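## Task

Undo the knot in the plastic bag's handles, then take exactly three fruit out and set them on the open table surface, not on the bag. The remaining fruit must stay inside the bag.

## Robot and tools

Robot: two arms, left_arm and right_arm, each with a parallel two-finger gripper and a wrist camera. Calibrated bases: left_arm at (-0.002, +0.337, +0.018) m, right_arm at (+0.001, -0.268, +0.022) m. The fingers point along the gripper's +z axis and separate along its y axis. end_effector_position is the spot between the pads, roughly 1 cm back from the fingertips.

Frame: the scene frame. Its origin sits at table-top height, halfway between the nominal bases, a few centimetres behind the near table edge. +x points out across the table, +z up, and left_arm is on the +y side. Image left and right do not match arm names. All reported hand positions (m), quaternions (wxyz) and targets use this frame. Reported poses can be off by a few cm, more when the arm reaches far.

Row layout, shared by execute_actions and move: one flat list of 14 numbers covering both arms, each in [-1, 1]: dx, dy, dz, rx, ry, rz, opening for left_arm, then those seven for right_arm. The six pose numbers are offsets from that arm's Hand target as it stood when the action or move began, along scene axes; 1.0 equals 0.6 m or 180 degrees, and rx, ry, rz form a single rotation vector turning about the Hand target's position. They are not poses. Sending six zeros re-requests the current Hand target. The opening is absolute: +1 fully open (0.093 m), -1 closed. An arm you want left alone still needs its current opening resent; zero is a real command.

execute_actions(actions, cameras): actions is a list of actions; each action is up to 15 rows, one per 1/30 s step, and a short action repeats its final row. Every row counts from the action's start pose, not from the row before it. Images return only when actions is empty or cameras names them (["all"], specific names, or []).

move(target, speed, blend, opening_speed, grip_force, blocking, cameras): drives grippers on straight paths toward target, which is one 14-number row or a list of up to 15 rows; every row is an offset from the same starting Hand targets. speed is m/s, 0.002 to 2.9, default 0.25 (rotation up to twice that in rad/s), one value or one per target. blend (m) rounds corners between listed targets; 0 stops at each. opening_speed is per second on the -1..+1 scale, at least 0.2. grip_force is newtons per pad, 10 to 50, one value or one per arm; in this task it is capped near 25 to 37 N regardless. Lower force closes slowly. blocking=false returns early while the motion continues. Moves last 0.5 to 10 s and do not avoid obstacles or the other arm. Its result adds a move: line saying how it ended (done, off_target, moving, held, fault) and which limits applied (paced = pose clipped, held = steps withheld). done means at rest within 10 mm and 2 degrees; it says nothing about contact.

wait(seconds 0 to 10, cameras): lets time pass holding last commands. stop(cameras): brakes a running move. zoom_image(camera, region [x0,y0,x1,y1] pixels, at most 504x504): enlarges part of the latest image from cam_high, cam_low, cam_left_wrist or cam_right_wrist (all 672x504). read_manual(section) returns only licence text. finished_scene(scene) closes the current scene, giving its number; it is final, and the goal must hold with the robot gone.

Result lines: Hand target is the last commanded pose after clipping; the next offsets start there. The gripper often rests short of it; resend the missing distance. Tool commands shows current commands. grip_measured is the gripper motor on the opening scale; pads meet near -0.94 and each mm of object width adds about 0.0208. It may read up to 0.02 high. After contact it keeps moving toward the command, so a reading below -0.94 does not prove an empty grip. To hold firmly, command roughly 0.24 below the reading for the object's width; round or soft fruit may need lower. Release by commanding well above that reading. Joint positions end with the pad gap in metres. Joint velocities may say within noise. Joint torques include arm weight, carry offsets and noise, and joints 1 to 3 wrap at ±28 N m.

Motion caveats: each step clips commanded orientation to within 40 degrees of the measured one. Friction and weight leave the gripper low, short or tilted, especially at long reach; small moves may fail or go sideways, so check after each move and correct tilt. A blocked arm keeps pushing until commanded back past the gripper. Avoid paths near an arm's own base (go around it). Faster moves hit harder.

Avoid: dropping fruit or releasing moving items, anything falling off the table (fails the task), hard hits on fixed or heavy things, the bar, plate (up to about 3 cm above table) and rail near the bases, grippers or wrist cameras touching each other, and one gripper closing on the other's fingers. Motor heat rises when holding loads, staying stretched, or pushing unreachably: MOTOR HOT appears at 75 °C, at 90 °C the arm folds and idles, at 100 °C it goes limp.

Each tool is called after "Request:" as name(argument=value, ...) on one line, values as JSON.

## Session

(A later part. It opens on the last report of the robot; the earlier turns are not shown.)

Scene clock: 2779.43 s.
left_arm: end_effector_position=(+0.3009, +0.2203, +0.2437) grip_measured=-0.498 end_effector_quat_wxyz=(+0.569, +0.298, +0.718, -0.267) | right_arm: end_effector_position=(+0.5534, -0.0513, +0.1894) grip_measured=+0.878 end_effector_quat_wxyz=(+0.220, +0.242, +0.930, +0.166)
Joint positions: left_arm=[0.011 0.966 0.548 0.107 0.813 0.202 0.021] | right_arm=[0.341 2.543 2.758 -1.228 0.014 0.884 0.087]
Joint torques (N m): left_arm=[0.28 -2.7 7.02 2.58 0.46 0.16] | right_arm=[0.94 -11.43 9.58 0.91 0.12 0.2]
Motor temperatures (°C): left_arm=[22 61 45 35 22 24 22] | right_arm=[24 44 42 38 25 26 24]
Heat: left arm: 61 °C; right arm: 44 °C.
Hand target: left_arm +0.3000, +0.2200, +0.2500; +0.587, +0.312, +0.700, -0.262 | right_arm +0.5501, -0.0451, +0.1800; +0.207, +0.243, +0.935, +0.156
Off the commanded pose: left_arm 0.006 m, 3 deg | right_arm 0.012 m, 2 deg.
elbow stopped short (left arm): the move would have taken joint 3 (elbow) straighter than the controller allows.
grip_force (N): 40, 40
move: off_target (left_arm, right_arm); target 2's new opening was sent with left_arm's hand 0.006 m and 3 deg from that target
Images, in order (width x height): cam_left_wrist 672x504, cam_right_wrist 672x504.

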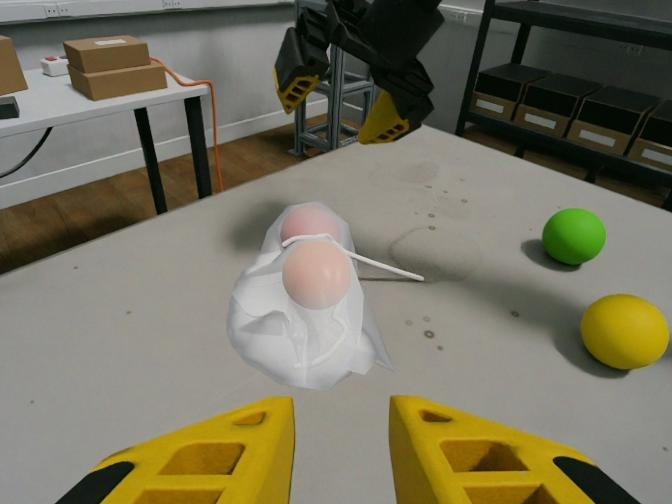

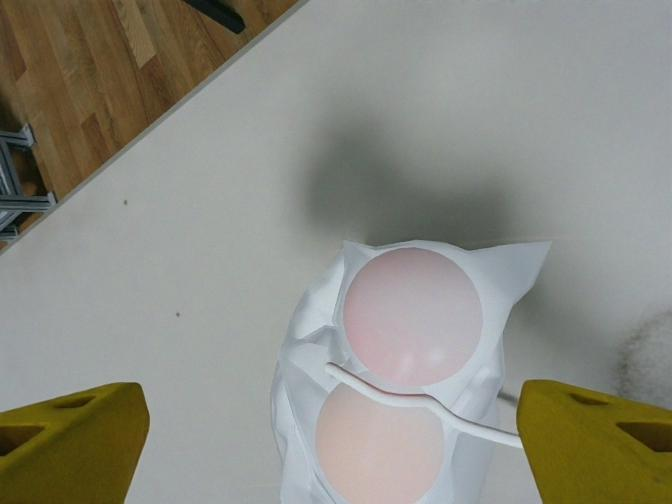

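Request:
move(target=[0,0,0,0,0,0,-0.5,0.006,0.0277,-0.1083,0,0,0,0.88], speed=0.12, cameras=["cam_left_wrist","cam_right_wrist"])

Scene clock: 2799.27 s.
left_arm: end_effector_position=(+0.3009, +0.2203, +0.2437) grip_measured=-0.498 end_effector_quat_wxyz=(+0.569, +0.298, +0.718, -0.267) | right_arm: end_effector_position=(+0.5498, -0.0355, +0.0859) grip_measured=+0.878 end_effector_quat_wxyz=(+0.178, +0.244, +0.943, +0.137)
Joint positions: left_arm=[0.011 0.966 0.548 0.107 0.813 0.202 0.021] | right_arm=[0.366 2.543 2.38 -0.956 0.023 0.905 0.087]
Joint torques (N m): left_arm=[0.27 -2.77 7.05 2.6 0.45 0.18] | right_arm=[0.73 -18.93 5.9 1.31 0.17 0.18]
Motor temperatures (°C): left_arm=[22 50 45 38 22 24 22] | right_arm=[24 54 42 35 25 26 24]
Heat: left arm: 50 °C; right arm: 54 °C.
Hand target: left_arm +0.3000, +0.2200, +0.2500; +0.587, +0.312, +0.700, -0.262 | right_arm +0.5536, -0.0283, +0.1151; +0.207, +0.243, +0.935, +0.157
Off the commanded pose: left_arm 0.006 m, 3 deg | right_arm 0.030 m, 4 deg.
grip_force (N): 40, 40
move: off_target (left_arm, right_arm)
Images, in order (width x height): cam_left_wrist 672x504, cam_right_wrist 672x504.

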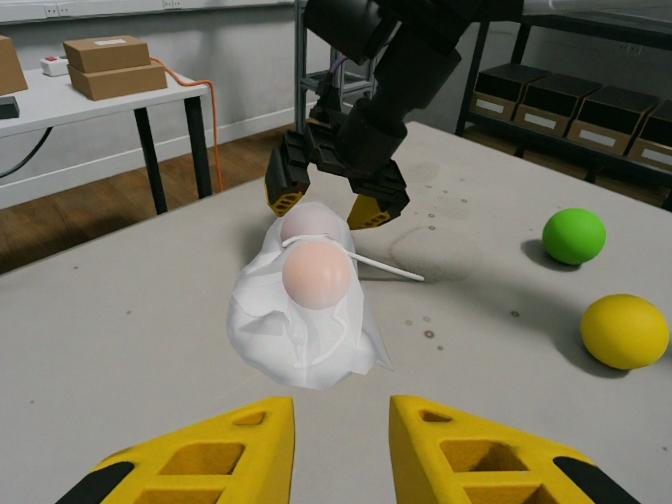

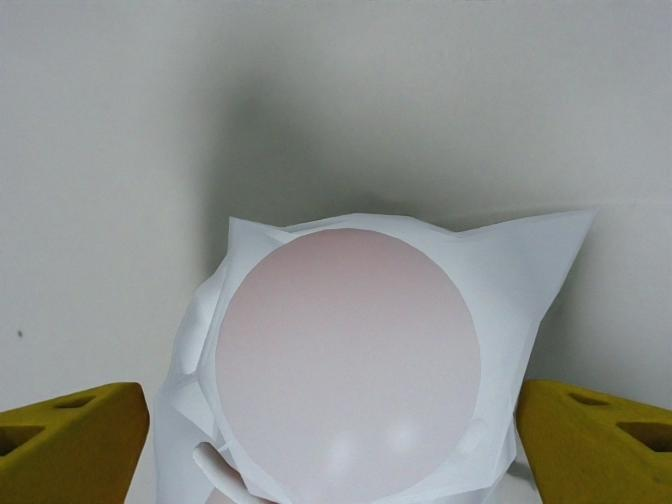

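Request:
move(target=[0,0,0,0,0,0,-0.5,0.008,0.008,-0.03,0,0,0,0.88], speed=0.05, cameras=["cam_right_wrist"])

Scene clock: 2811.70 s.
left_arm: end_effector_position=(+0.3009, +0.2203, +0.2437) grip_measured=-0.498 end_effector_quat_wxyz=(+0.569, +0.298, +0.718, -0.267) | right_arm: end_effector_position=(+0.5579, -0.0325, +0.0903) grip_measured=+0.878 end_effector_quat_wxyz=(+0.194, +0.245, +0.938, +0.148)
Joint positions: left_arm=[0.011 0.966 0.548 0.107 0.813 0.202 0.021] | right_arm=[0.366 2.543 2.38 -0.916 0.026 0.908 0.087]
Joint torques (N m): left_arm=[0.24 -2.78 7.08 2.6 0.45 0.16] | right_arm=[1.14 -16.03 5.61 1.36 0.15 0.19]
Motor temperatures (°C): left_arm=[22 46 45 39 22 24 22] | right_arm=[24 69 42 36 25 26 24]
Heat: left arm: 46 °C; right arm: 69 °C.
Hand target: left_arm +0.3000, +0.2200, +0.2500; +0.587, +0.312, +0.700, -0.262 | right_arm +0.5584, -0.0235, +0.0971; +0.207, +0.243, +0.935, +0.157
Off the commanded pose: left_arm 0.006 m, 3 deg | right_arm 0.011 m, 2 deg.
grip_force (N): 40, 40
move: off_target (left_arm, right_arm)
Images, in order (width x height): cam_right_wrist 672x504.

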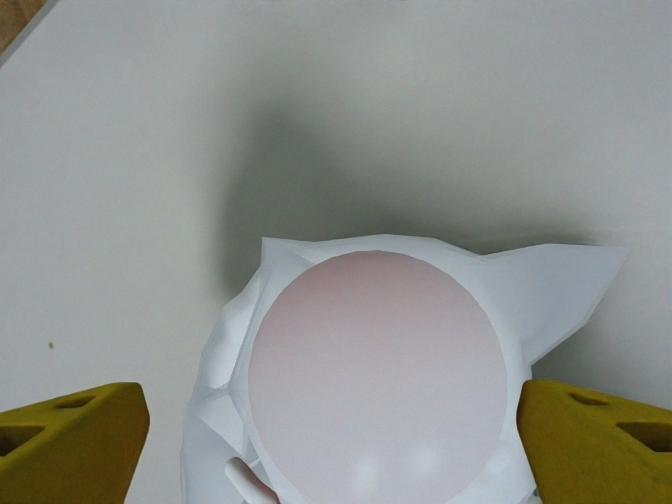

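Request:
move(target=[[0,0,0,0,0,0,-0.5,-0.05,-0.0667,0.15,0,0,0,0.88],[0,0,0,0,0,0,-0.5,-0.4307,-0.2942,0.255,-0.0534,-0.3598,0.2901,0.88]], speed=0.25, blend=[0.03,0], cameras=["cam_left_wrist","cam_high"])

Scene clock: 2821.03 s.
left_arm: end_effector_position=(+0.3009, +0.2203, +0.2437) grip_measured=-0.498 end_effector_quat_wxyz=(+0.569, +0.298, +0.718, -0.267) | right_arm: end_effector_position=(+0.3014, -0.1993, +0.2465) grip_measured=+0.878 end_effector_quat_wxyz=(+0.577, -0.295, +0.715, +0.263)
Joint positions: left_arm=[0.011 0.966 0.548 0.107 0.813 0.202 0.021] | right_arm=[-0.292 0.988 0.571 0.011 -1.026 -0.337 0.087]
Joint torques (N m): left_arm=[0.31 -2.77 7.02 2.59 0.45 0.18] | right_arm=[-1.2 -3.32 6.43 1.78 -0.41 0.02]
Motor temperatures (°C): left_arm=[22 44 46 40 22 24 22] | right_arm=[24 69 42 36 25 26 24]
Heat: left arm: 46 °C; right arm: 69 °C.
Hand target: left_arm +0.3000, +0.2200, +0.2500; +0.587, +0.312, +0.700, -0.262 | right_arm +0.3000, -0.2001, +0.2501; +0.590, -0.305, +0.703, +0.256
Off the commanded pose: left_arm 0.006 m, 3 deg | right_arm 0.004 m, 2 deg.
grip_force (N): 40, 40
move: off_target (left_arm)
Images, in order (width x height): cam_high 672x504, cam_left_wrist 672x504.

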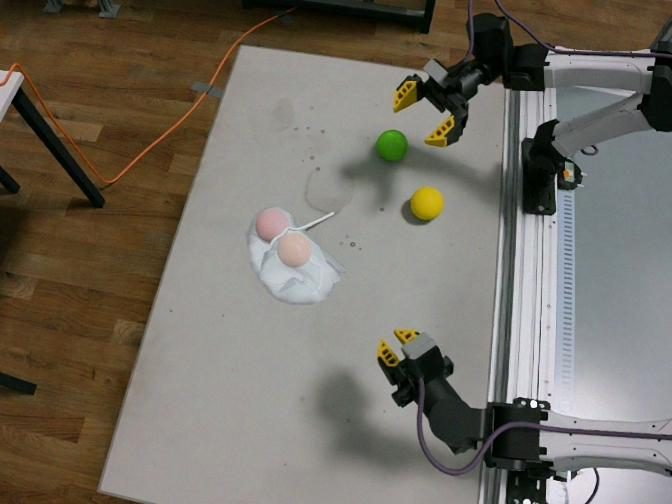

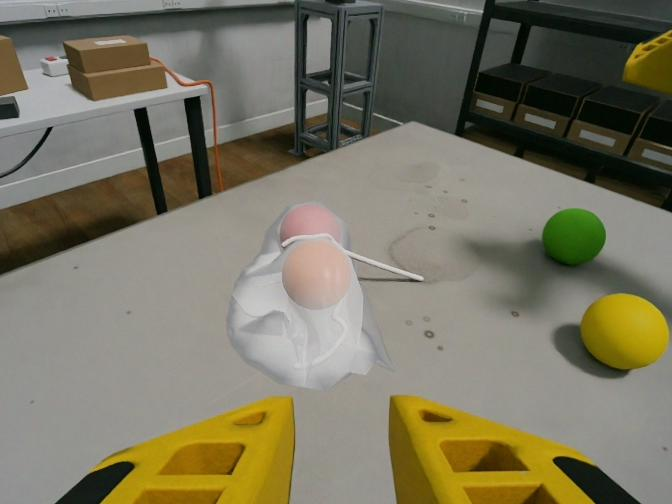

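Request:
move(target=[0.3258,-0.3325,-0.1417,0.1931,0.2004,0.0411,0.88,0,0,0,0,0,0,0.3], speed=0.25, cameras=["cam_left_wrist"])

Scene clock: 2835.33 s.
left_arm: end_effector_position=(+0.5006, +0.0197, +0.1710) grip_measured=+0.878 end_effector_quat_wxyz=(+0.260, +0.334, +0.901, -0.097) | right_arm: end_effector_position=(+0.3013, -0.1992, +0.2466) grip_measured=+0.303 end_effector_quat_wxyz=(+0.577, -0.295, +0.714, +0.263)
Joint positions: left_arm=[-0.545 2.468 2.56 -1.102 0.074 0.146 0.087] | right_arm=[-0.292 0.988 0.571 0.011 -1.027 -0.337 0.06]
Joint torques (N m): left_arm=[-0.7 -10.65 10.13 1.08 -0.1 -0.12] | right_arm=[-1.17 -3.25 6.15 1.77 -0.4 0.03]
Motor temperatures (°C): left_arm=[22 42 46 40 22 24 22] | right_arm=[24 59 41 38 25 26 24]
Heat: left arm: 46 °C; right arm: 59 °C.
Hand target: left_arm +0.4955, +0.0206, +0.1650; +0.242, +0.331, +0.908, -0.089 | right_arm +0.3000, -0.2000, +0.2501; +0.590, -0.305, +0.702, +0.256
Off the commanded pose: left_arm 0.008 m, 2 deg | right_arm 0.004 m, 2 deg.
grip_force (N): 40, 40
move: done
Images, in order (width x height): cam_left_wrist 672x504.

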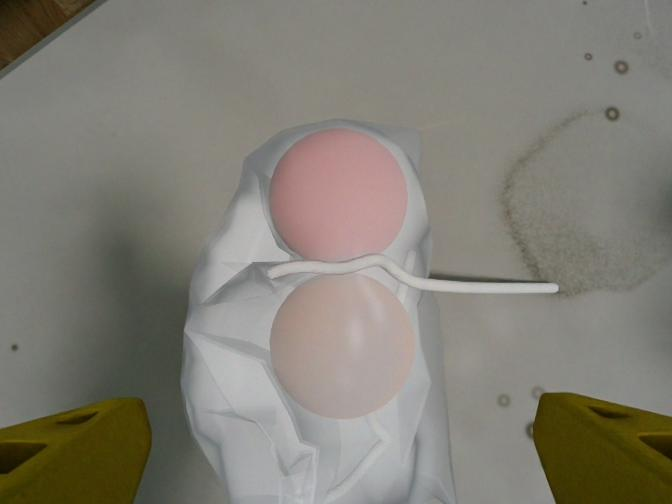

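Request:
move(target=[0.0175,-0.0142,-0.1083,0,0,0,0.88,0,0,0,0,0,0,0.3], speed=0.1, cameras=["cam_left_wrist"])

Scene clock: 2841.00 s.
left_arm: end_effector_position=(+0.5010, +0.0182, +0.1079) grip_measured=+0.878 end_effector_quat_wxyz=(+0.232, +0.335, +0.908, -0.092) | right_arm: end_effector_position=(+0.3013, -0.1992, +0.2466) grip_measured=+0.303 end_effector_quat_wxyz=(+0.577, -0.295, +0.714, +0.263)
Joint positions: left_arm=[-0.545 2.478 2.349 -0.941 0.074 0.145 0.087] | right_arm=[-0.292 0.988 0.571 0.011 -1.027 -0.337 0.06]
Joint torques (N m): left_arm=[-0.79 -11.1 6.84 1.84 -0.1 -0.12] | right_arm=[-1.16 -3.21 6.19 1.74 -0.42 0.04]
Motor temperatures (°C): left_arm=[22 44 47 39 22 24 22] | right_arm=[24 56 40 38 25 26 24]
Heat: left arm: 47 °C; right arm: 56 °C.
Hand target: left_arm +0.5060, +0.0121, +0.0999; +0.242, +0.331, +0.908, -0.089 | right_arm +0.3000, -0.2000, +0.2501; +0.590, -0.305, +0.702, +0.256
Off the commanded pose: left_arm 0.011 m, 1 deg | right_arm 0.004 m, 2 deg.
grip_force (N): 40, 40
move: off_target (left_arm)
Images, in order (width x height): cam_left_wrist 672x504.

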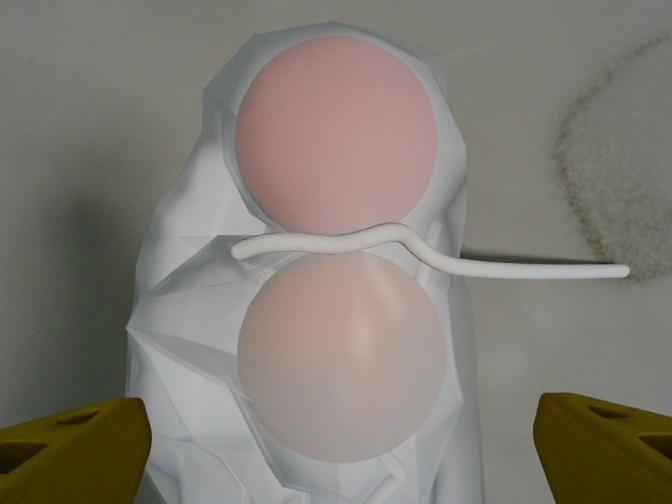

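Request:
move(target=[0.006,-0.003,-0.0583,0,0,0,0.88,0,0,0,0,0,0,0.3], speed=0.06, cameras=["cam_left_wrist"])

Scene clock: 2851.83 s.
left_arm: end_effector_position=(+0.5050, +0.0151, +0.0734) grip_measured=+0.878 end_effector_quat_wxyz=(+0.233, +0.335, +0.908, -0.092) | right_arm: end_effector_position=(+0.3013, -0.1992, +0.2466) grip_measured=+0.303 end_effector_quat_wxyz=(+0.577, -0.295, +0.714, +0.263)
Joint positions: left_arm=[-0.545 2.499 2.25 -0.82 0.074 0.145 0.087] | right_arm=[-0.292 0.988 0.571 0.011 -1.027 -0.337 0.06]
Joint torques (N m): left_arm=[-0.66 -11.25 6.89 1.92 -0.09 -0.1] | right_arm=[-1.1 -3.18 6.3 1.79 -0.41 0.01]
Motor temperatures (°C): left_arm=[22 50 46 40 22 24 22] | right_arm=[24 52 40 39 25 26 24]
Heat: left arm: 50 °C; right arm: 52 °C.
Hand target: left_arm +0.5097, +0.0103, +0.0650; +0.242, +0.331, +0.908, -0.089 | right_arm +0.3000, -0.2000, +0.2501; +0.590, -0.305, +0.702, +0.256
Off the commanded pose: left_arm 0.011 m, 1 deg | right_arm 0.004 m, 2 deg.
grip_force (N): 40, 40
move: off_target (left_arm)
Images, in order (width x height): cam_left_wrist 672x504.

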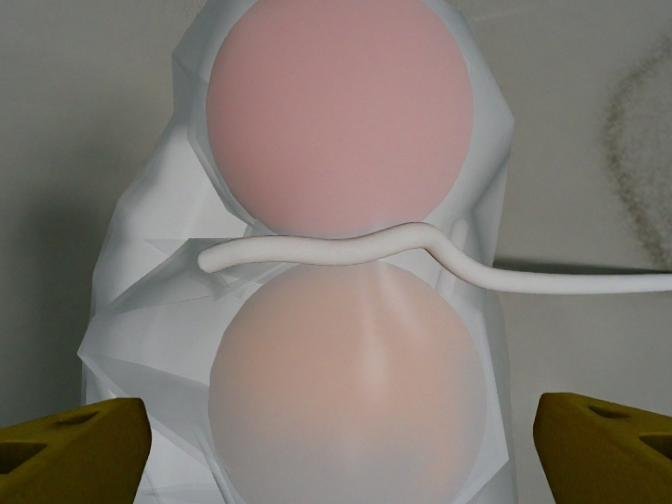

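Request:
move(target=[0,0,-0.0333,0,0,0,0.88,0,0,0,0,0,0,0.3], speed=0.05, cameras=["cam_left_wrist"])

Scene clock: 2857.30 s.
left_arm: end_effector_position=(+0.5056, +0.0144, +0.0550) grip_measured=+0.878 end_effector_quat_wxyz=(+0.234, +0.335, +0.908, -0.092) | right_arm: end_effector_position=(+0.3013, -0.1992, +0.2466) grip_measured=+0.303 end_effector_quat_wxyz=(+0.577, -0.295, +0.714, +0.263)
Joint positions: left_arm=[-0.545 2.505 2.189 -0.748 0.074 0.145 0.087] | right_arm=[-0.292 0.988 0.571 0.011 -1.027 -0.337 0.06]
Joint torques (N m): left_arm=[-0.62 -11.22 6.74 1.93 -0.1 -0.08] | right_arm=[-1.17 -3.21 6.26 1.79 -0.44 0.04]
Heat: left arm: 52 °C; right arm: 50 °C.
Hand target: left_arm +0.5097, +0.0103, +0.0451; +0.242, +0.331, +0.908, -0.089 | right_arm +0.3000, -0.2000, +0.2501; +0.590, -0.305, +0.702, +0.256
Off the commanded pose: left_arm 0.012 m, 1 deg | right_arm 0.004 m, 2 deg.
grip_force (N): 40, 40
move: off_target (left_arm)
Images, in order (width x height): cam_left_wrist 672x504.

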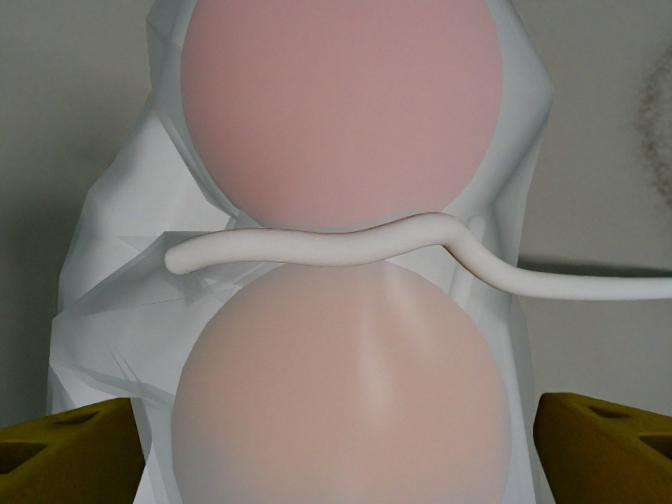

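Request:
move(target=[0,0,0,0,0,0,0.25,0,0,0,0,0,0,0.3], speed=0.05, opening_speed=0.4, grip_force=[20, 30], cameras=["cam_left_wrist"])

Scene clock: 2862.17 s.
left_arm: end_effector_position=(+0.5059, +0.0143, +0.0552) grip_measured=+0.466 end_effector_quat_wxyz=(+0.235, +0.335, +0.908, -0.092) | right_arm: end_effector_position=(+0.3013, -0.1992, +0.2466) grip_measured=+0.303 end_effector_quat_wxyz=(+0.577, -0.295, +0.714, +0.263)
Joint positions: left_arm=[-0.545 2.505 2.189 -0.747 0.074 0.145 0.068] | right_arm=[-0.292 0.988 0.571 0.011 -1.027 -0.337 0.06]
Joint torques (N m): left_arm=[-0.62 -11.21 6.83 1.9 -0.09 -0.12] | right_arm=[-1.14 -3.28 6.2 1.76 -0.42 0.04]
Heat: left arm: 54 °C; right arm: 49 °C.
Hand target: left_arm +0.5097, +0.0103, +0.0451; +0.242, +0.331, +0.908, -0.089 | right_arm +0.3000, -0.2000, +0.2501; +0.590, -0.305, +0.702, +0.256
Off the commanded pose: left_arm 0.011 m, 1 deg | right_arm 0.004 m, 2 deg.
grip_force (N): 20, 30
move: off_target (left_arm)
Images, in order (width x height): cam_left_wrist 672x504.

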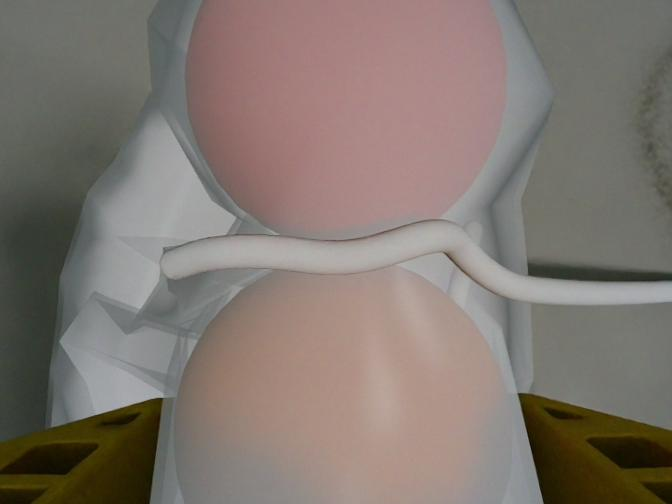

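Request:
move(target=[[0,0,0.03,0,0,0,0.25,0,0,0,0,0,0,0.3],[-0.24,0.01,0.05,0,0,0,0.25,0,0,0,0,0,0,0.3]], speed=0.06, blend=[0.005,0], cameras=["cam_left_wrist","cam_high","cam_right_wrist"])

Scene clock: 2869.67 s.
left_arm: end_effector_position=(+0.3587, +0.0229, +0.0576) grip_measured=+0.441 end_effector_quat_wxyz=(+0.207, +0.339, +0.914, -0.081) | right_arm: end_effector_position=(+0.3013, -0.1992, +0.2466) grip_measured=+0.303 end_effector_quat_wxyz=(+0.577, -0.295, +0.714, +0.263)
Joint positions: left_arm=[-0.721 2.033 1.422 -0.51 -0.012 -0.006 0.066] | right_arm=[-0.292 0.988 0.571 0.011 -1.027 -0.337 0.06]
Joint torques (N m): left_arm=[-0.7 -12.1 6.39 1.81 -0.18 -0.12] | right_arm=[-1.25 -3.15 6.22 1.79 -0.4 0.03]
Motor temperatures (°C): left_arm=[22 56 45 39 22 24 22] | right_arm=[24 47 40 39 25 26 24]
Heat: left arm: 56 °C; right arm: 47 °C.
Hand target: left_arm +0.3656, +0.0161, +0.0751; +0.242, +0.331, +0.908, -0.090 | right_arm +0.3000, -0.2000, +0.2501; +0.590, -0.305, +0.702, +0.256
Off the commanded pose: left_arm 0.020 m, 4 deg | right_arm 0.004 m, 2 deg.
grip_force (N): 20, 30
move: off_target (left_arm)
Images, in order (width x height): cam_high 672x504, cam_left_wrist 672x504, cam_right_wrist 672x504.

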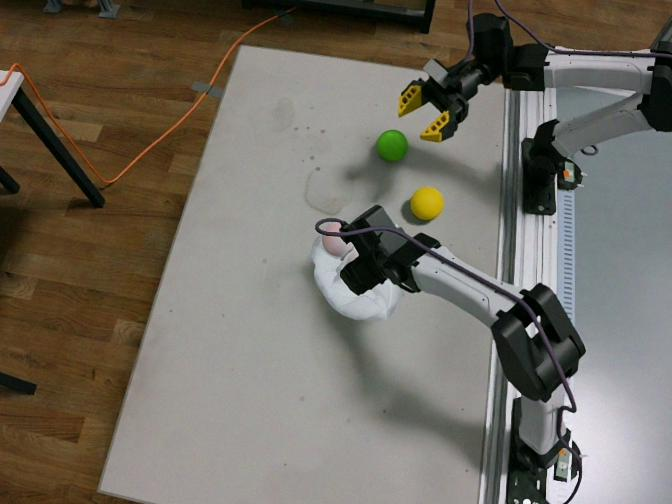

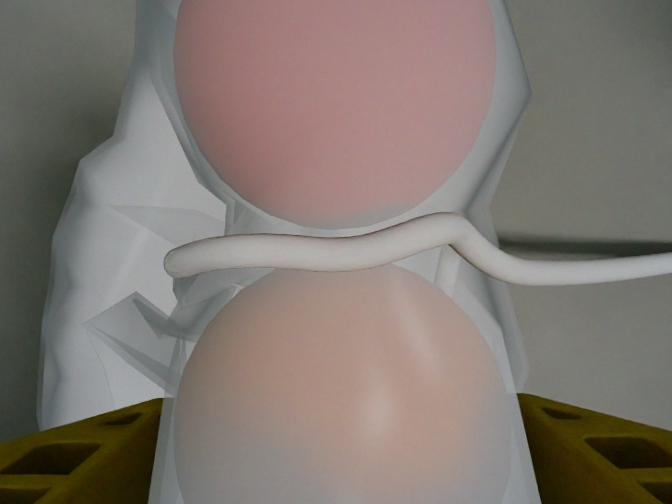

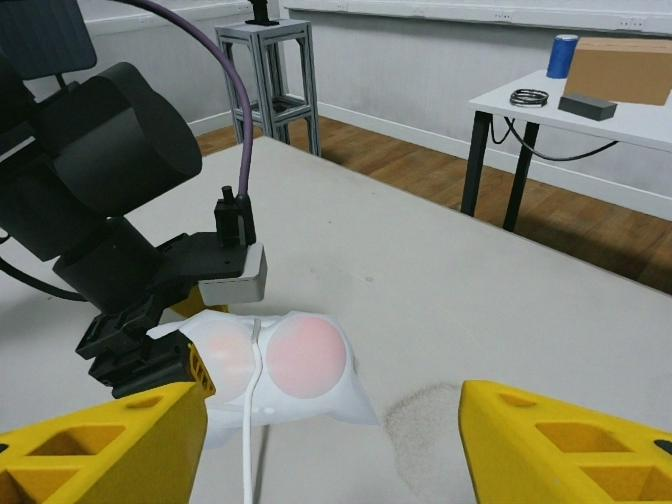

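Request:
move(target=[0,0,-0.02,0,0,0,0.88,0,0,0,0,0,0,0.3], speed=0.03, opening_speed=0.5, cameras=["cam_left_wrist"])

Scene clock: 2889.40 s.
left_arm: end_effector_position=(+0.3607, +0.0211, +0.0541) grip_measured=+0.878 end_effector_quat_wxyz=(+0.218, +0.338, +0.912, -0.085) | right_arm: end_effector_position=(+0.3013, -0.1992, +0.2466) grip_measured=+0.303 end_effector_quat_wxyz=(+0.577, -0.295, +0.714, +0.263)
Joint positions: left_arm=[-0.721 2.033 1.397 -0.461 -0.012 -0.007 0.087] | right_arm=[-0.292 0.988 0.571 0.011 -1.027 -0.337 0.06]
Joint torques (N m): left_arm=[-0.75 -10.71 6.24 1.86 -0.19 -0.12] | right_arm=[-1.18 -3.19 6.2 1.77 -0.44 0.03]
Motor temperatures (°C): left_arm=[22 58 45 41 22 24 22] | right_arm=[24 45 39 40 25 26 24]
Heat: left arm: 58 °C; right arm: 45 °C.
Hand target: left_arm +0.3655, +0.0162, +0.0630; +0.242, +0.331, +0.908, -0.089 | right_arm +0.3000, -0.2000, +0.2501; +0.590, -0.305, +0.702, +0.256
Off the commanded pose: left_arm 0.011 m, 3 deg | right_arm 0.004 m, 2 deg.
grip_force (N): 20, 30
move: off_target (left_arm)
Images, in order (width x height): cam_left_wrist 672x504.

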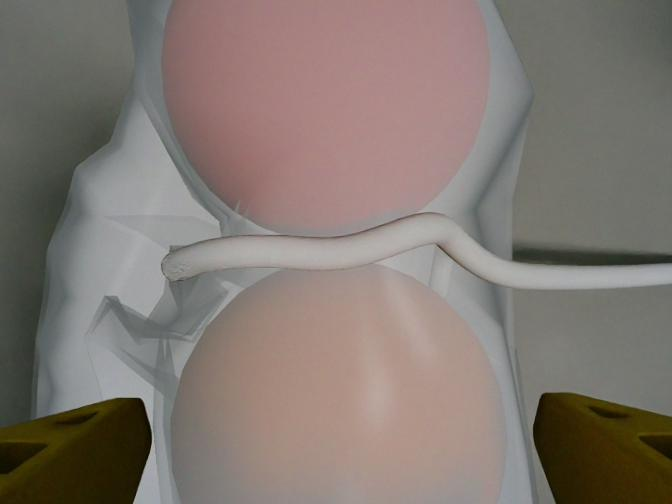

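Request:
move(target=[[-0.05,0.0433,0.133,0,0,0,0.88,0,0,0,0,0,0,0.88],[-0.159,0.3063,0.3033,-0.1851,-0.17,-0.0784,0.88,0.02,0.02,0,0,0,0,0.88],[-0.159,0.3063,0.3033,-0.1851,-0.17,-0.0784,0.88,0.1833,0.275,-0.1333,0.0129,0.3788,-0.2677,0.88]], speed=0.22, blend=[0.02,0.02,0], cameras=["all"])

Scene clock: 2916.33 s.
left_arm: end_effector_position=(+0.2696, +0.2007, +0.2403) grip_measured=+0.878 end_effector_quat_wxyz=(+0.523, +0.355, +0.721, -0.284) | right_arm: end_effector_position=(+0.4111, -0.0407, +0.1719) grip_measured=+0.878 end_effector_quat_wxyz=(+0.171, +0.193, +0.955, +0.147)
Joint positions: left_arm=[-0.045 0.906 0.606 -0.16 0.849 0.334 0.087] | right_arm=[0.478 1.921 1.702 -0.899 0.024 0.91 0.087]
Joint torques (N m): left_arm=[0.28 -2.11 7.13 2.49 0.56 0.15] | right_arm=[0.77 -8.24 9.76 0.78 0.07 0.2]
Heat: left arm: 54 °C; right arm: 43 °C.
Hand target: left_arm +0.2701, +0.2000, +0.2451; +0.540, +0.366, +0.703, -0.281 | right_arm +0.4100, -0.0351, +0.1701; +0.162, +0.193, +0.957, +0.143
Off the commanded pose: left_arm 0.005 m, 3 deg | right_arm 0.006 m, 1 deg.
grip_force (N): 20, 30
move: off_target (left_arm); blend cut to 0 m at target 1

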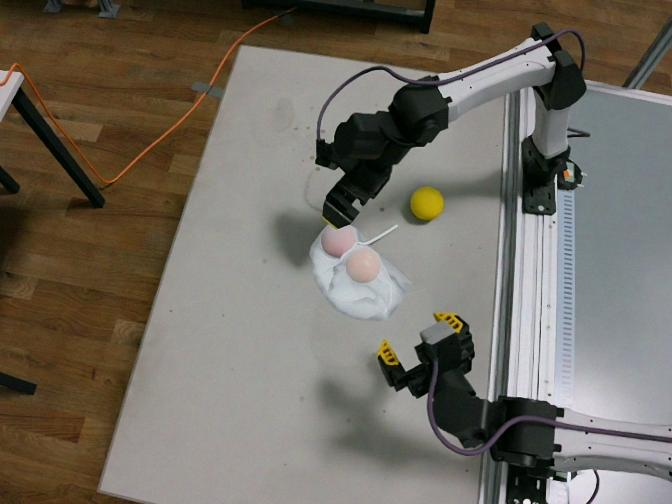

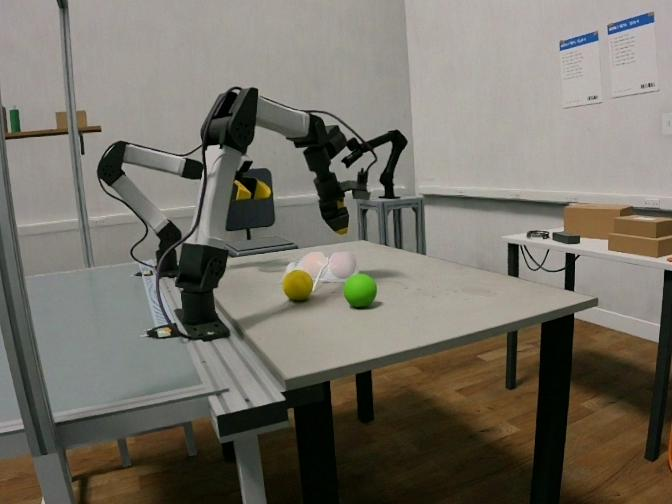

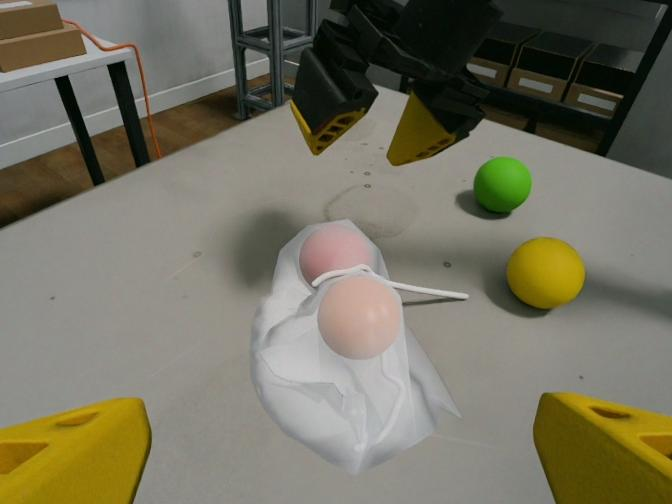

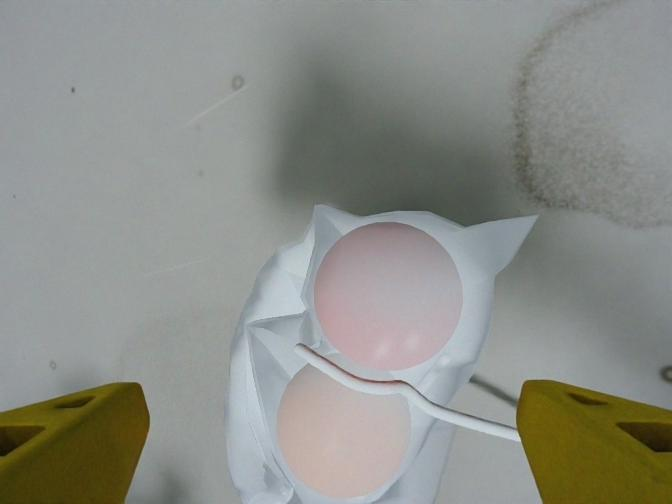

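Request:
zoom_image(camera="cam_left_wrist", region=[230, 210, 480, 480])

Request:
zoom_image(camera="cam_right_wrist", region=[200, 180, 560, 504])

Scaled by 1.867 from the camera's 672x504 image, which has a finer 960x720 frame.

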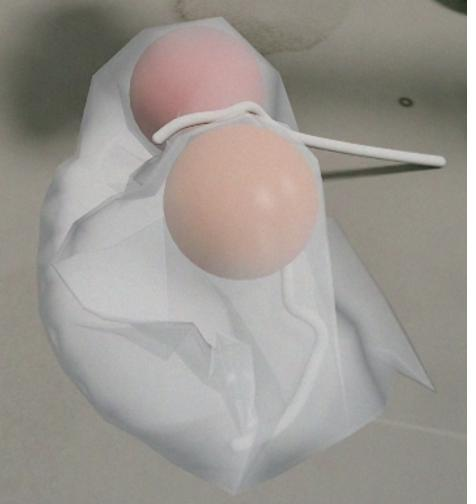

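Scaled by 1.400 from the camera's 672x504 image, which has a finer 960x720 frame.

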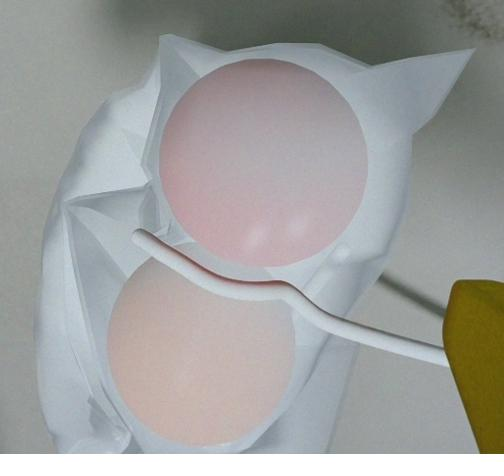

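Request:
move(target=[0,0,0,0,0,0,0.3,-0.0333,0.1335,-0.0083,-0.0959,-0.1023,0.3259,-0.108], speed=0.2, cameras=["cam_left_wrist","cam_right_wrist"])

Scene clock: 3068.80 s.
left_arm: end_effector_position=(+0.2697, +0.2007, +0.2404) grip_measured=+0.302 end_effector_quat_wxyz=(+0.523, +0.356, +0.720, -0.284) | right_arm: end_effector_position=(+0.3826, +0.0303, +0.1607) grip_measured=-0.105 end_effector_quat_wxyz=(+0.225, -0.338, +0.910, +0.082)
Joint positions: left_arm=[-0.045 0.906 0.606 -0.159 0.849 0.334 0.06] | right_arm=[0.627 1.965 1.702 -0.831 0.004 -0.046 0.04]
Joint torques (N m): left_arm=[0.21 -2.1 7.05 2.46 0.57 0.15] | right_arm=[0.75 -8.73 10.02 1.37 -0.11 0.09]
Motor temperatures (°C): left_arm=[22 35 43 48 22 24 22] | right_arm=[24 50 48 30 24 26 24]
Heat: left arm: 48 °C; right arm: 50 °C.
Hand target: left_arm +0.2701, +0.2000, +0.2451; +0.540, +0.366, +0.703, -0.281 | right_arm +0.3899, +0.0451, +0.1650; +0.241, -0.347, +0.902, +0.093
Off the commanded pose: left_arm 0.005 m, 3 deg | right_arm 0.017 m, 3 deg.
grip_force (N): 20, 30
move: off_target (left_arm, right_arm)
Images, in order (width x height): cam_left_wrist 672x504, cam_right_wrist 672x504.

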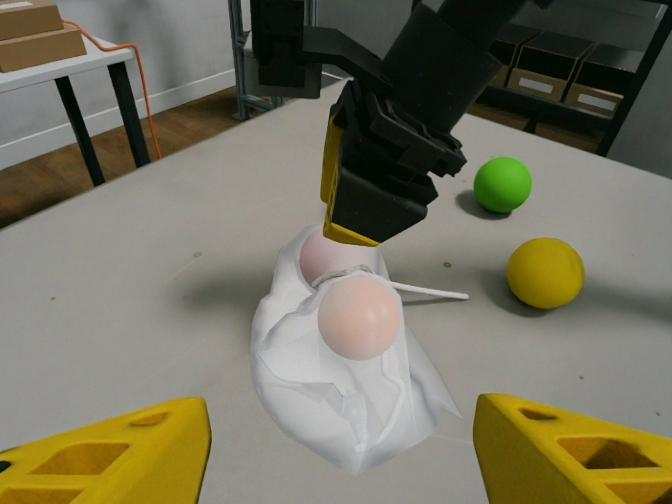

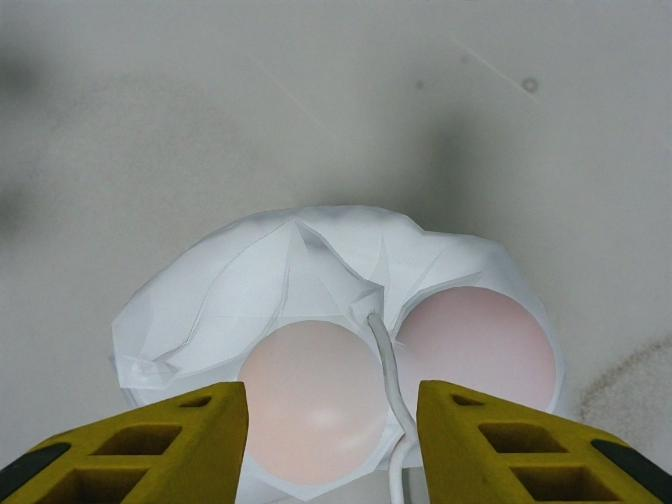

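Request:
zoom_image(camera="cam_right_wrist", region=[90, 180, 590, 504])

Scaled by 1.008 from the camera's 672x504 image, which has a finer 960x720 frame.

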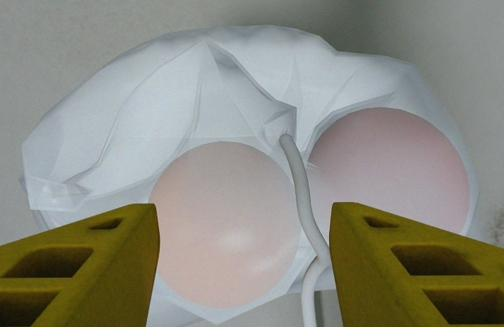

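Request:
move(target=[0,0,0,0,0,0,0.3,0.0068,0.0382,-0.165,0,0,0,-0.274], speed=0.1, cameras=["cam_left_wrist","cam_right_wrist"])

Scene clock: 3106.63 s.
left_arm: end_effector_position=(+0.2697, +0.2007, +0.2405) grip_measured=+0.302 end_effector_quat_wxyz=(+0.524, +0.356, +0.720, -0.284) | right_arm: end_effector_position=(+0.3956, +0.0617, +0.0759) grip_measured=-0.271 end_effector_quat_wxyz=(+0.240, -0.346, +0.902, +0.091)
Joint positions: left_arm=[-0.045 0.906 0.606 -0.158 0.849 0.334 0.06] | right_arm=[0.656 2.109 1.553 -0.502 0.004 -0.039 0.032]
Joint torques (N m): left_arm=[0.18 -2.13 7.05 2.47 0.57 0.16] | right_arm=[0.76 -10.04 6.06 1.44 0.03 0.23]
Heat: left arm: 50 °C; right arm: 52 °C.
Hand target: left_arm +0.2701, +0.2000, +0.2451; +0.540, +0.366, +0.703, -0.281 | right_arm +0.3941, +0.0680, +0.0661; +0.241, -0.347, +0.902, +0.093
Off the commanded pose: left_arm 0.005 m, 3 deg | right_arm 0.012 m, 0 deg.
grip_force (N): 20, 30
move: off_target (left_arm, right_arm)
Images, in order (width x height): cam_left_wrist 672x504, cam_right_wrist 672x504.

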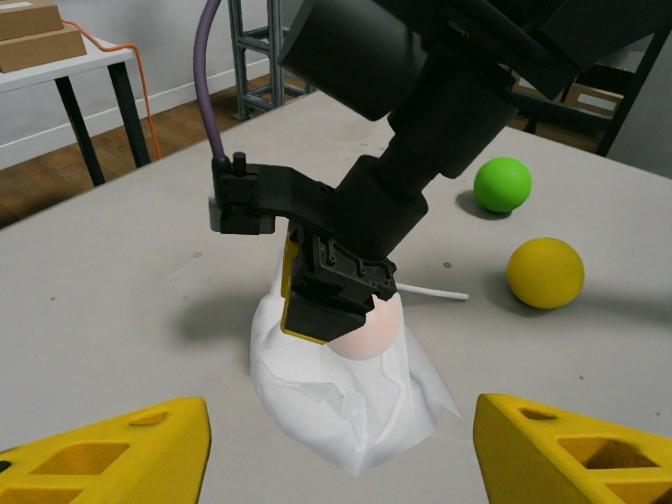

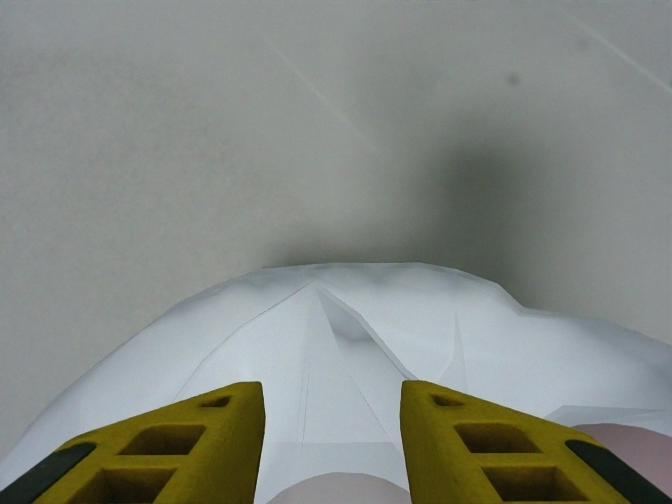

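Request:
move(target=[0,0,0,0,0,0,0.3,-0.0065,0.0075,-0.0668,0,0,0,-0.274], speed=0.06, cameras=["cam_left_wrist","cam_right_wrist"])

Scene clock: 3116.40 s.
left_arm: end_effector_position=(+0.2697, +0.2007, +0.2405) grip_measured=+0.302 end_effector_quat_wxyz=(+0.524, +0.356, +0.720, -0.284) | right_arm: end_effector_position=(+0.4017, +0.0723, +0.0524) grip_measured=-0.271 end_effector_quat_wxyz=(+0.267, -0.343, +0.895, +0.100)
Joint positions: left_arm=[-0.045 0.906 0.606 -0.158 0.849 0.334 0.06] | right_arm=[0.665 2.15 1.488 -0.339 0.009 -0.033 0.032]
Joint torques (N m): left_arm=[0.25 -2.09 7.04 2.48 0.57 0.15] | right_arm=[1.11 -8.83 4.81 1.23 0.05 0.3]
Heat: left arm: 50 °C; right arm: 51 °C.
Hand target: left_arm +0.2701, +0.2000, +0.2451; +0.540, +0.366, +0.703, -0.281 | right_arm +0.3902, +0.0724, +0.0261; +0.241, -0.347, +0.902, +0.093
Off the commanded pose: left_arm 0.005 m, 3 deg | right_arm 0.029 m, 3 deg.
grip_force (N): 20, 30
move: off_target (left_arm, right_arm)
Images, in order (width x height): cam_left_wrist 672x504, cam_right_wrist 672x504.

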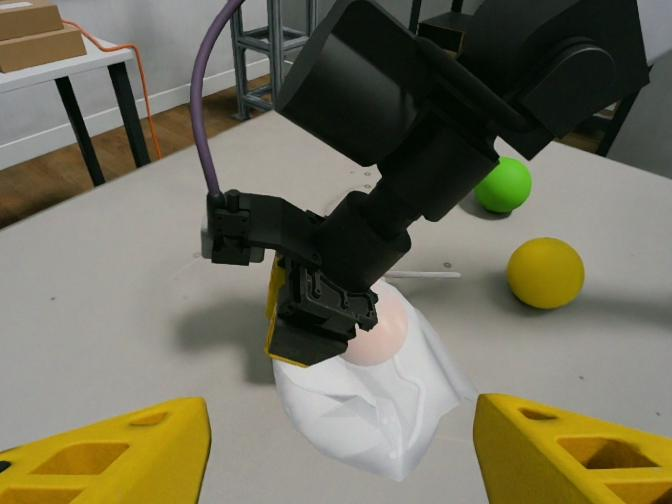

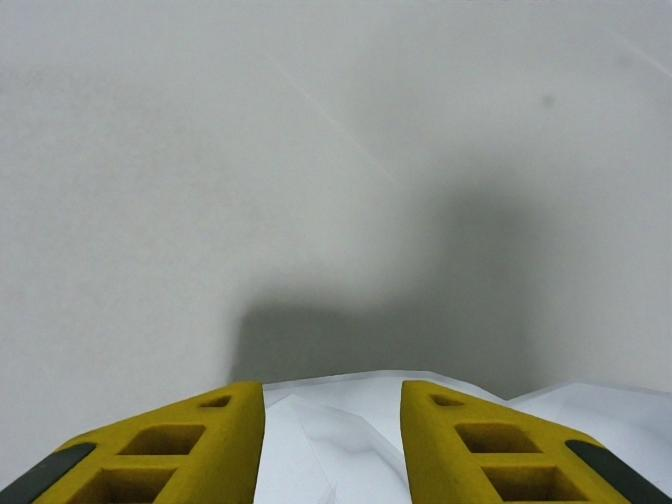

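Request:
move(target=[[0,0,0,0,0,0,0.3,0.019,0.0,0.157,0,0,0,-0.274],[0,0,0,0,0,0,0.3,-0.0253,-0.0373,0.25,0,0,0,-0.274],[0,0,0,0,0,0,0.3,-0.2003,-0.404,0.3732,0.1835,-0.171,0.0521,-0.274]], speed=[0.1,0.2,0.25], blend=[0.01,0.03,0], cameras=["cam_left_wrist","cam_right_wrist"])

Scene clock: 3137.37 s.
left_arm: end_effector_position=(+0.2697, +0.2007, +0.2405) grip_measured=+0.302 end_effector_quat_wxyz=(+0.524, +0.356, +0.720, -0.284) | right_arm: end_effector_position=(+0.2691, -0.1693, +0.2500) grip_measured=-0.271 end_effector_quat_wxyz=(+0.538, -0.341, +0.722, +0.269)
Joint positions: left_arm=[-0.045 0.906 0.606 -0.158 0.849 0.334 0.06] | right_arm=[-0.183 0.876 0.627 -0.282 -0.972 -0.449 0.032]
Joint torques (N m): left_arm=[0.35 -2.14 7.05 2.47 0.55 0.15] | right_arm=[-1.09 -1.42 6.08 1.73 -0.46 0.07]
Heat: left arm: 51 °C; right arm: 52 °C.
Hand target: left_arm +0.2701, +0.2000, +0.2451; +0.540, +0.366, +0.703, -0.281 | right_arm +0.2700, -0.1699, +0.2500; +0.548, -0.347, +0.713, +0.267
Off the commanded pose: left_arm 0.005 m, 3 deg | right_arm 0.001 m, 2 deg.
grip_force (N): 20, 30
move: off_target (left_arm)
Images, in order (width x height): cam_left_wrist 672x504, cam_right_wrist 672x504.

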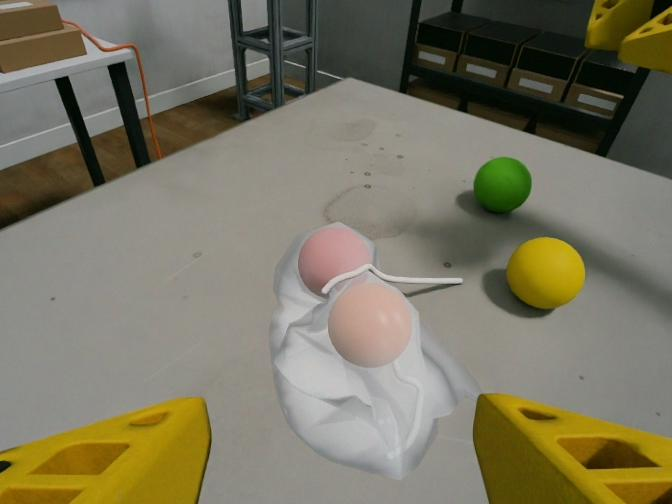

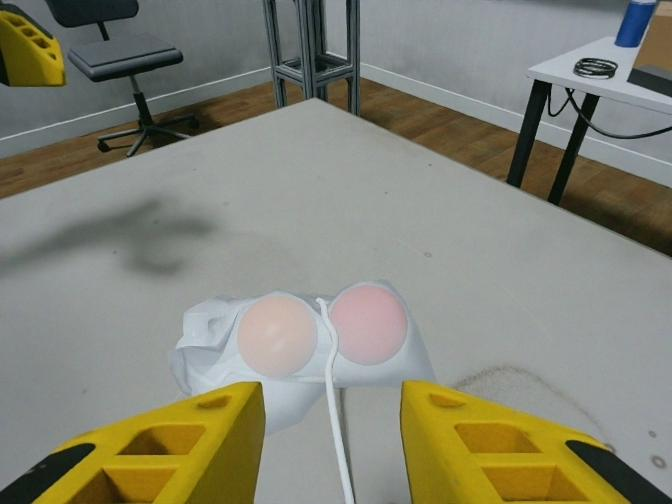

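Request:
zoom_image(camera="cam_left_wrist", region=[240, 210, 500, 490])

Request:
zoom_image(camera="cam_right_wrist", region=[160, 260, 460, 460])

Scaled by 1.800 from the camera's 672x504 image, which has a finer 960x720 frame.

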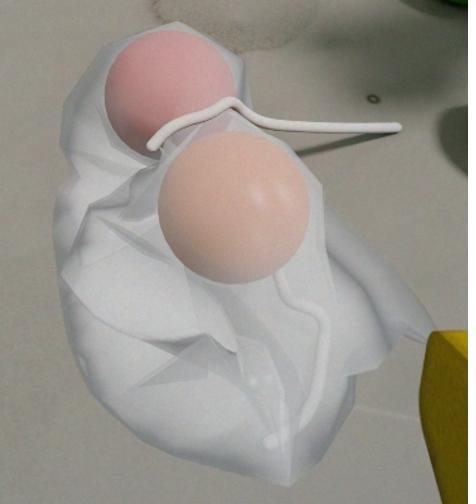

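Scaled by 1.680 from the camera's 672x504 image, which has a finer 960x720 frame.

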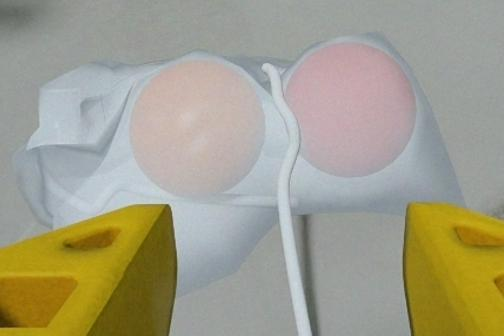

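Request:
move(target=[0.1698,-0.175,-0.2,0.2161,0.0661,-0.1916,-0.191,0,0,0,0,0,0,-0.274], speed=0.2, cameras=["cam_left_wrist","cam_right_wrist"], grip_force=[40, 40])

Scene clock: 3168.37 s.
left_arm: end_effector_position=(+0.3727, +0.0948, +0.1266) grip_measured=-0.189 end_effector_quat_wxyz=(+0.224, +0.673, +0.669, -0.220) | right_arm: end_effector_position=(+0.2691, -0.1692, +0.2501) grip_measured=-0.271 end_effector_quat_wxyz=(+0.538, -0.341, +0.722, +0.270)
Joint positions: left_arm=[-0.37 1.994 1.61 -0.913 0.573 1.127 0.036] | right_arm=[-0.183 0.876 0.627 -0.282 -0.972 -0.449 0.032]
Joint torques (N m): left_arm=[-0.65 -7.83 9.81 0.57 0.26 0.17] | right_arm=[-1.05 -1.42 5.96 1.74 -0.52 0.02]
Motor temperatures (°C): left_arm=[22 33 43 50 22 24 22] | right_arm=[24 44 42 36 25 26 24]
Heat: left arm: 50 °C; right arm: 44 °C.
Hand target: left_arm +0.3720, +0.0950, +0.1249; +0.211, +0.680, +0.669, -0.215 | right_arm +0.2700, -0.1699, +0.2500; +0.548, -0.347, +0.713, +0.267
Off the commanded pose: left_arm 0.002 m, 2 deg | right_arm 0.001 m, 2 deg.
grip_force (N): 40, 40
move: done
Images, in order (width x height): cam_left_wrist 672x504, cam_right_wrist 672x504.

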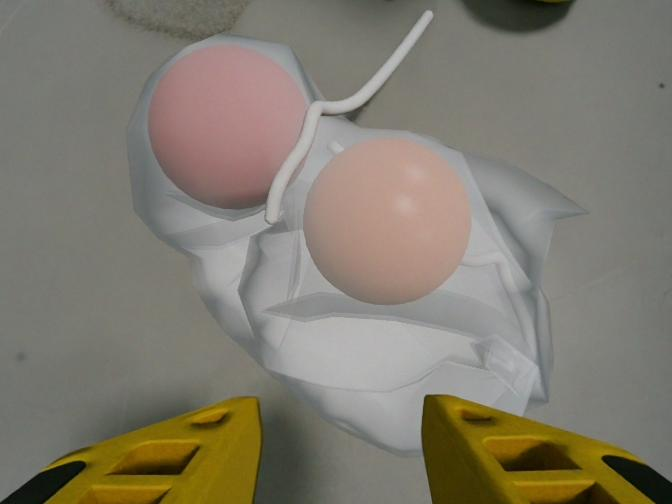

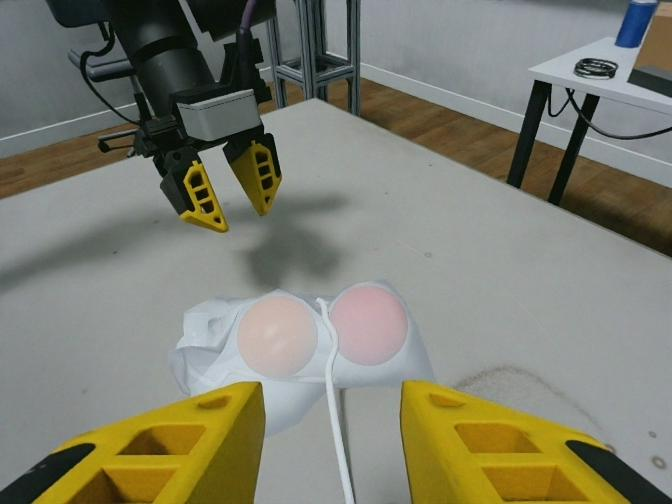

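Request:
zoom_image(camera="cam_left_wrist", region=[170, 130, 600, 470])

Scaled by 1.172 from the camera's 672x504 image, which has a finer 960x720 frame.

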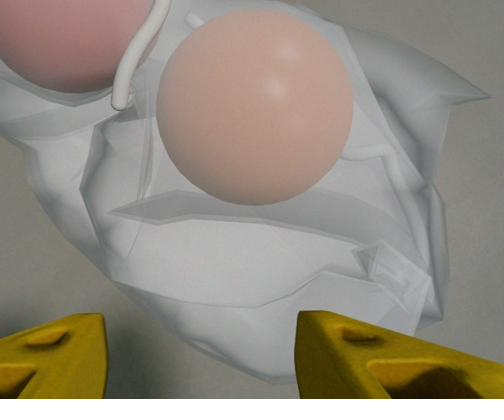

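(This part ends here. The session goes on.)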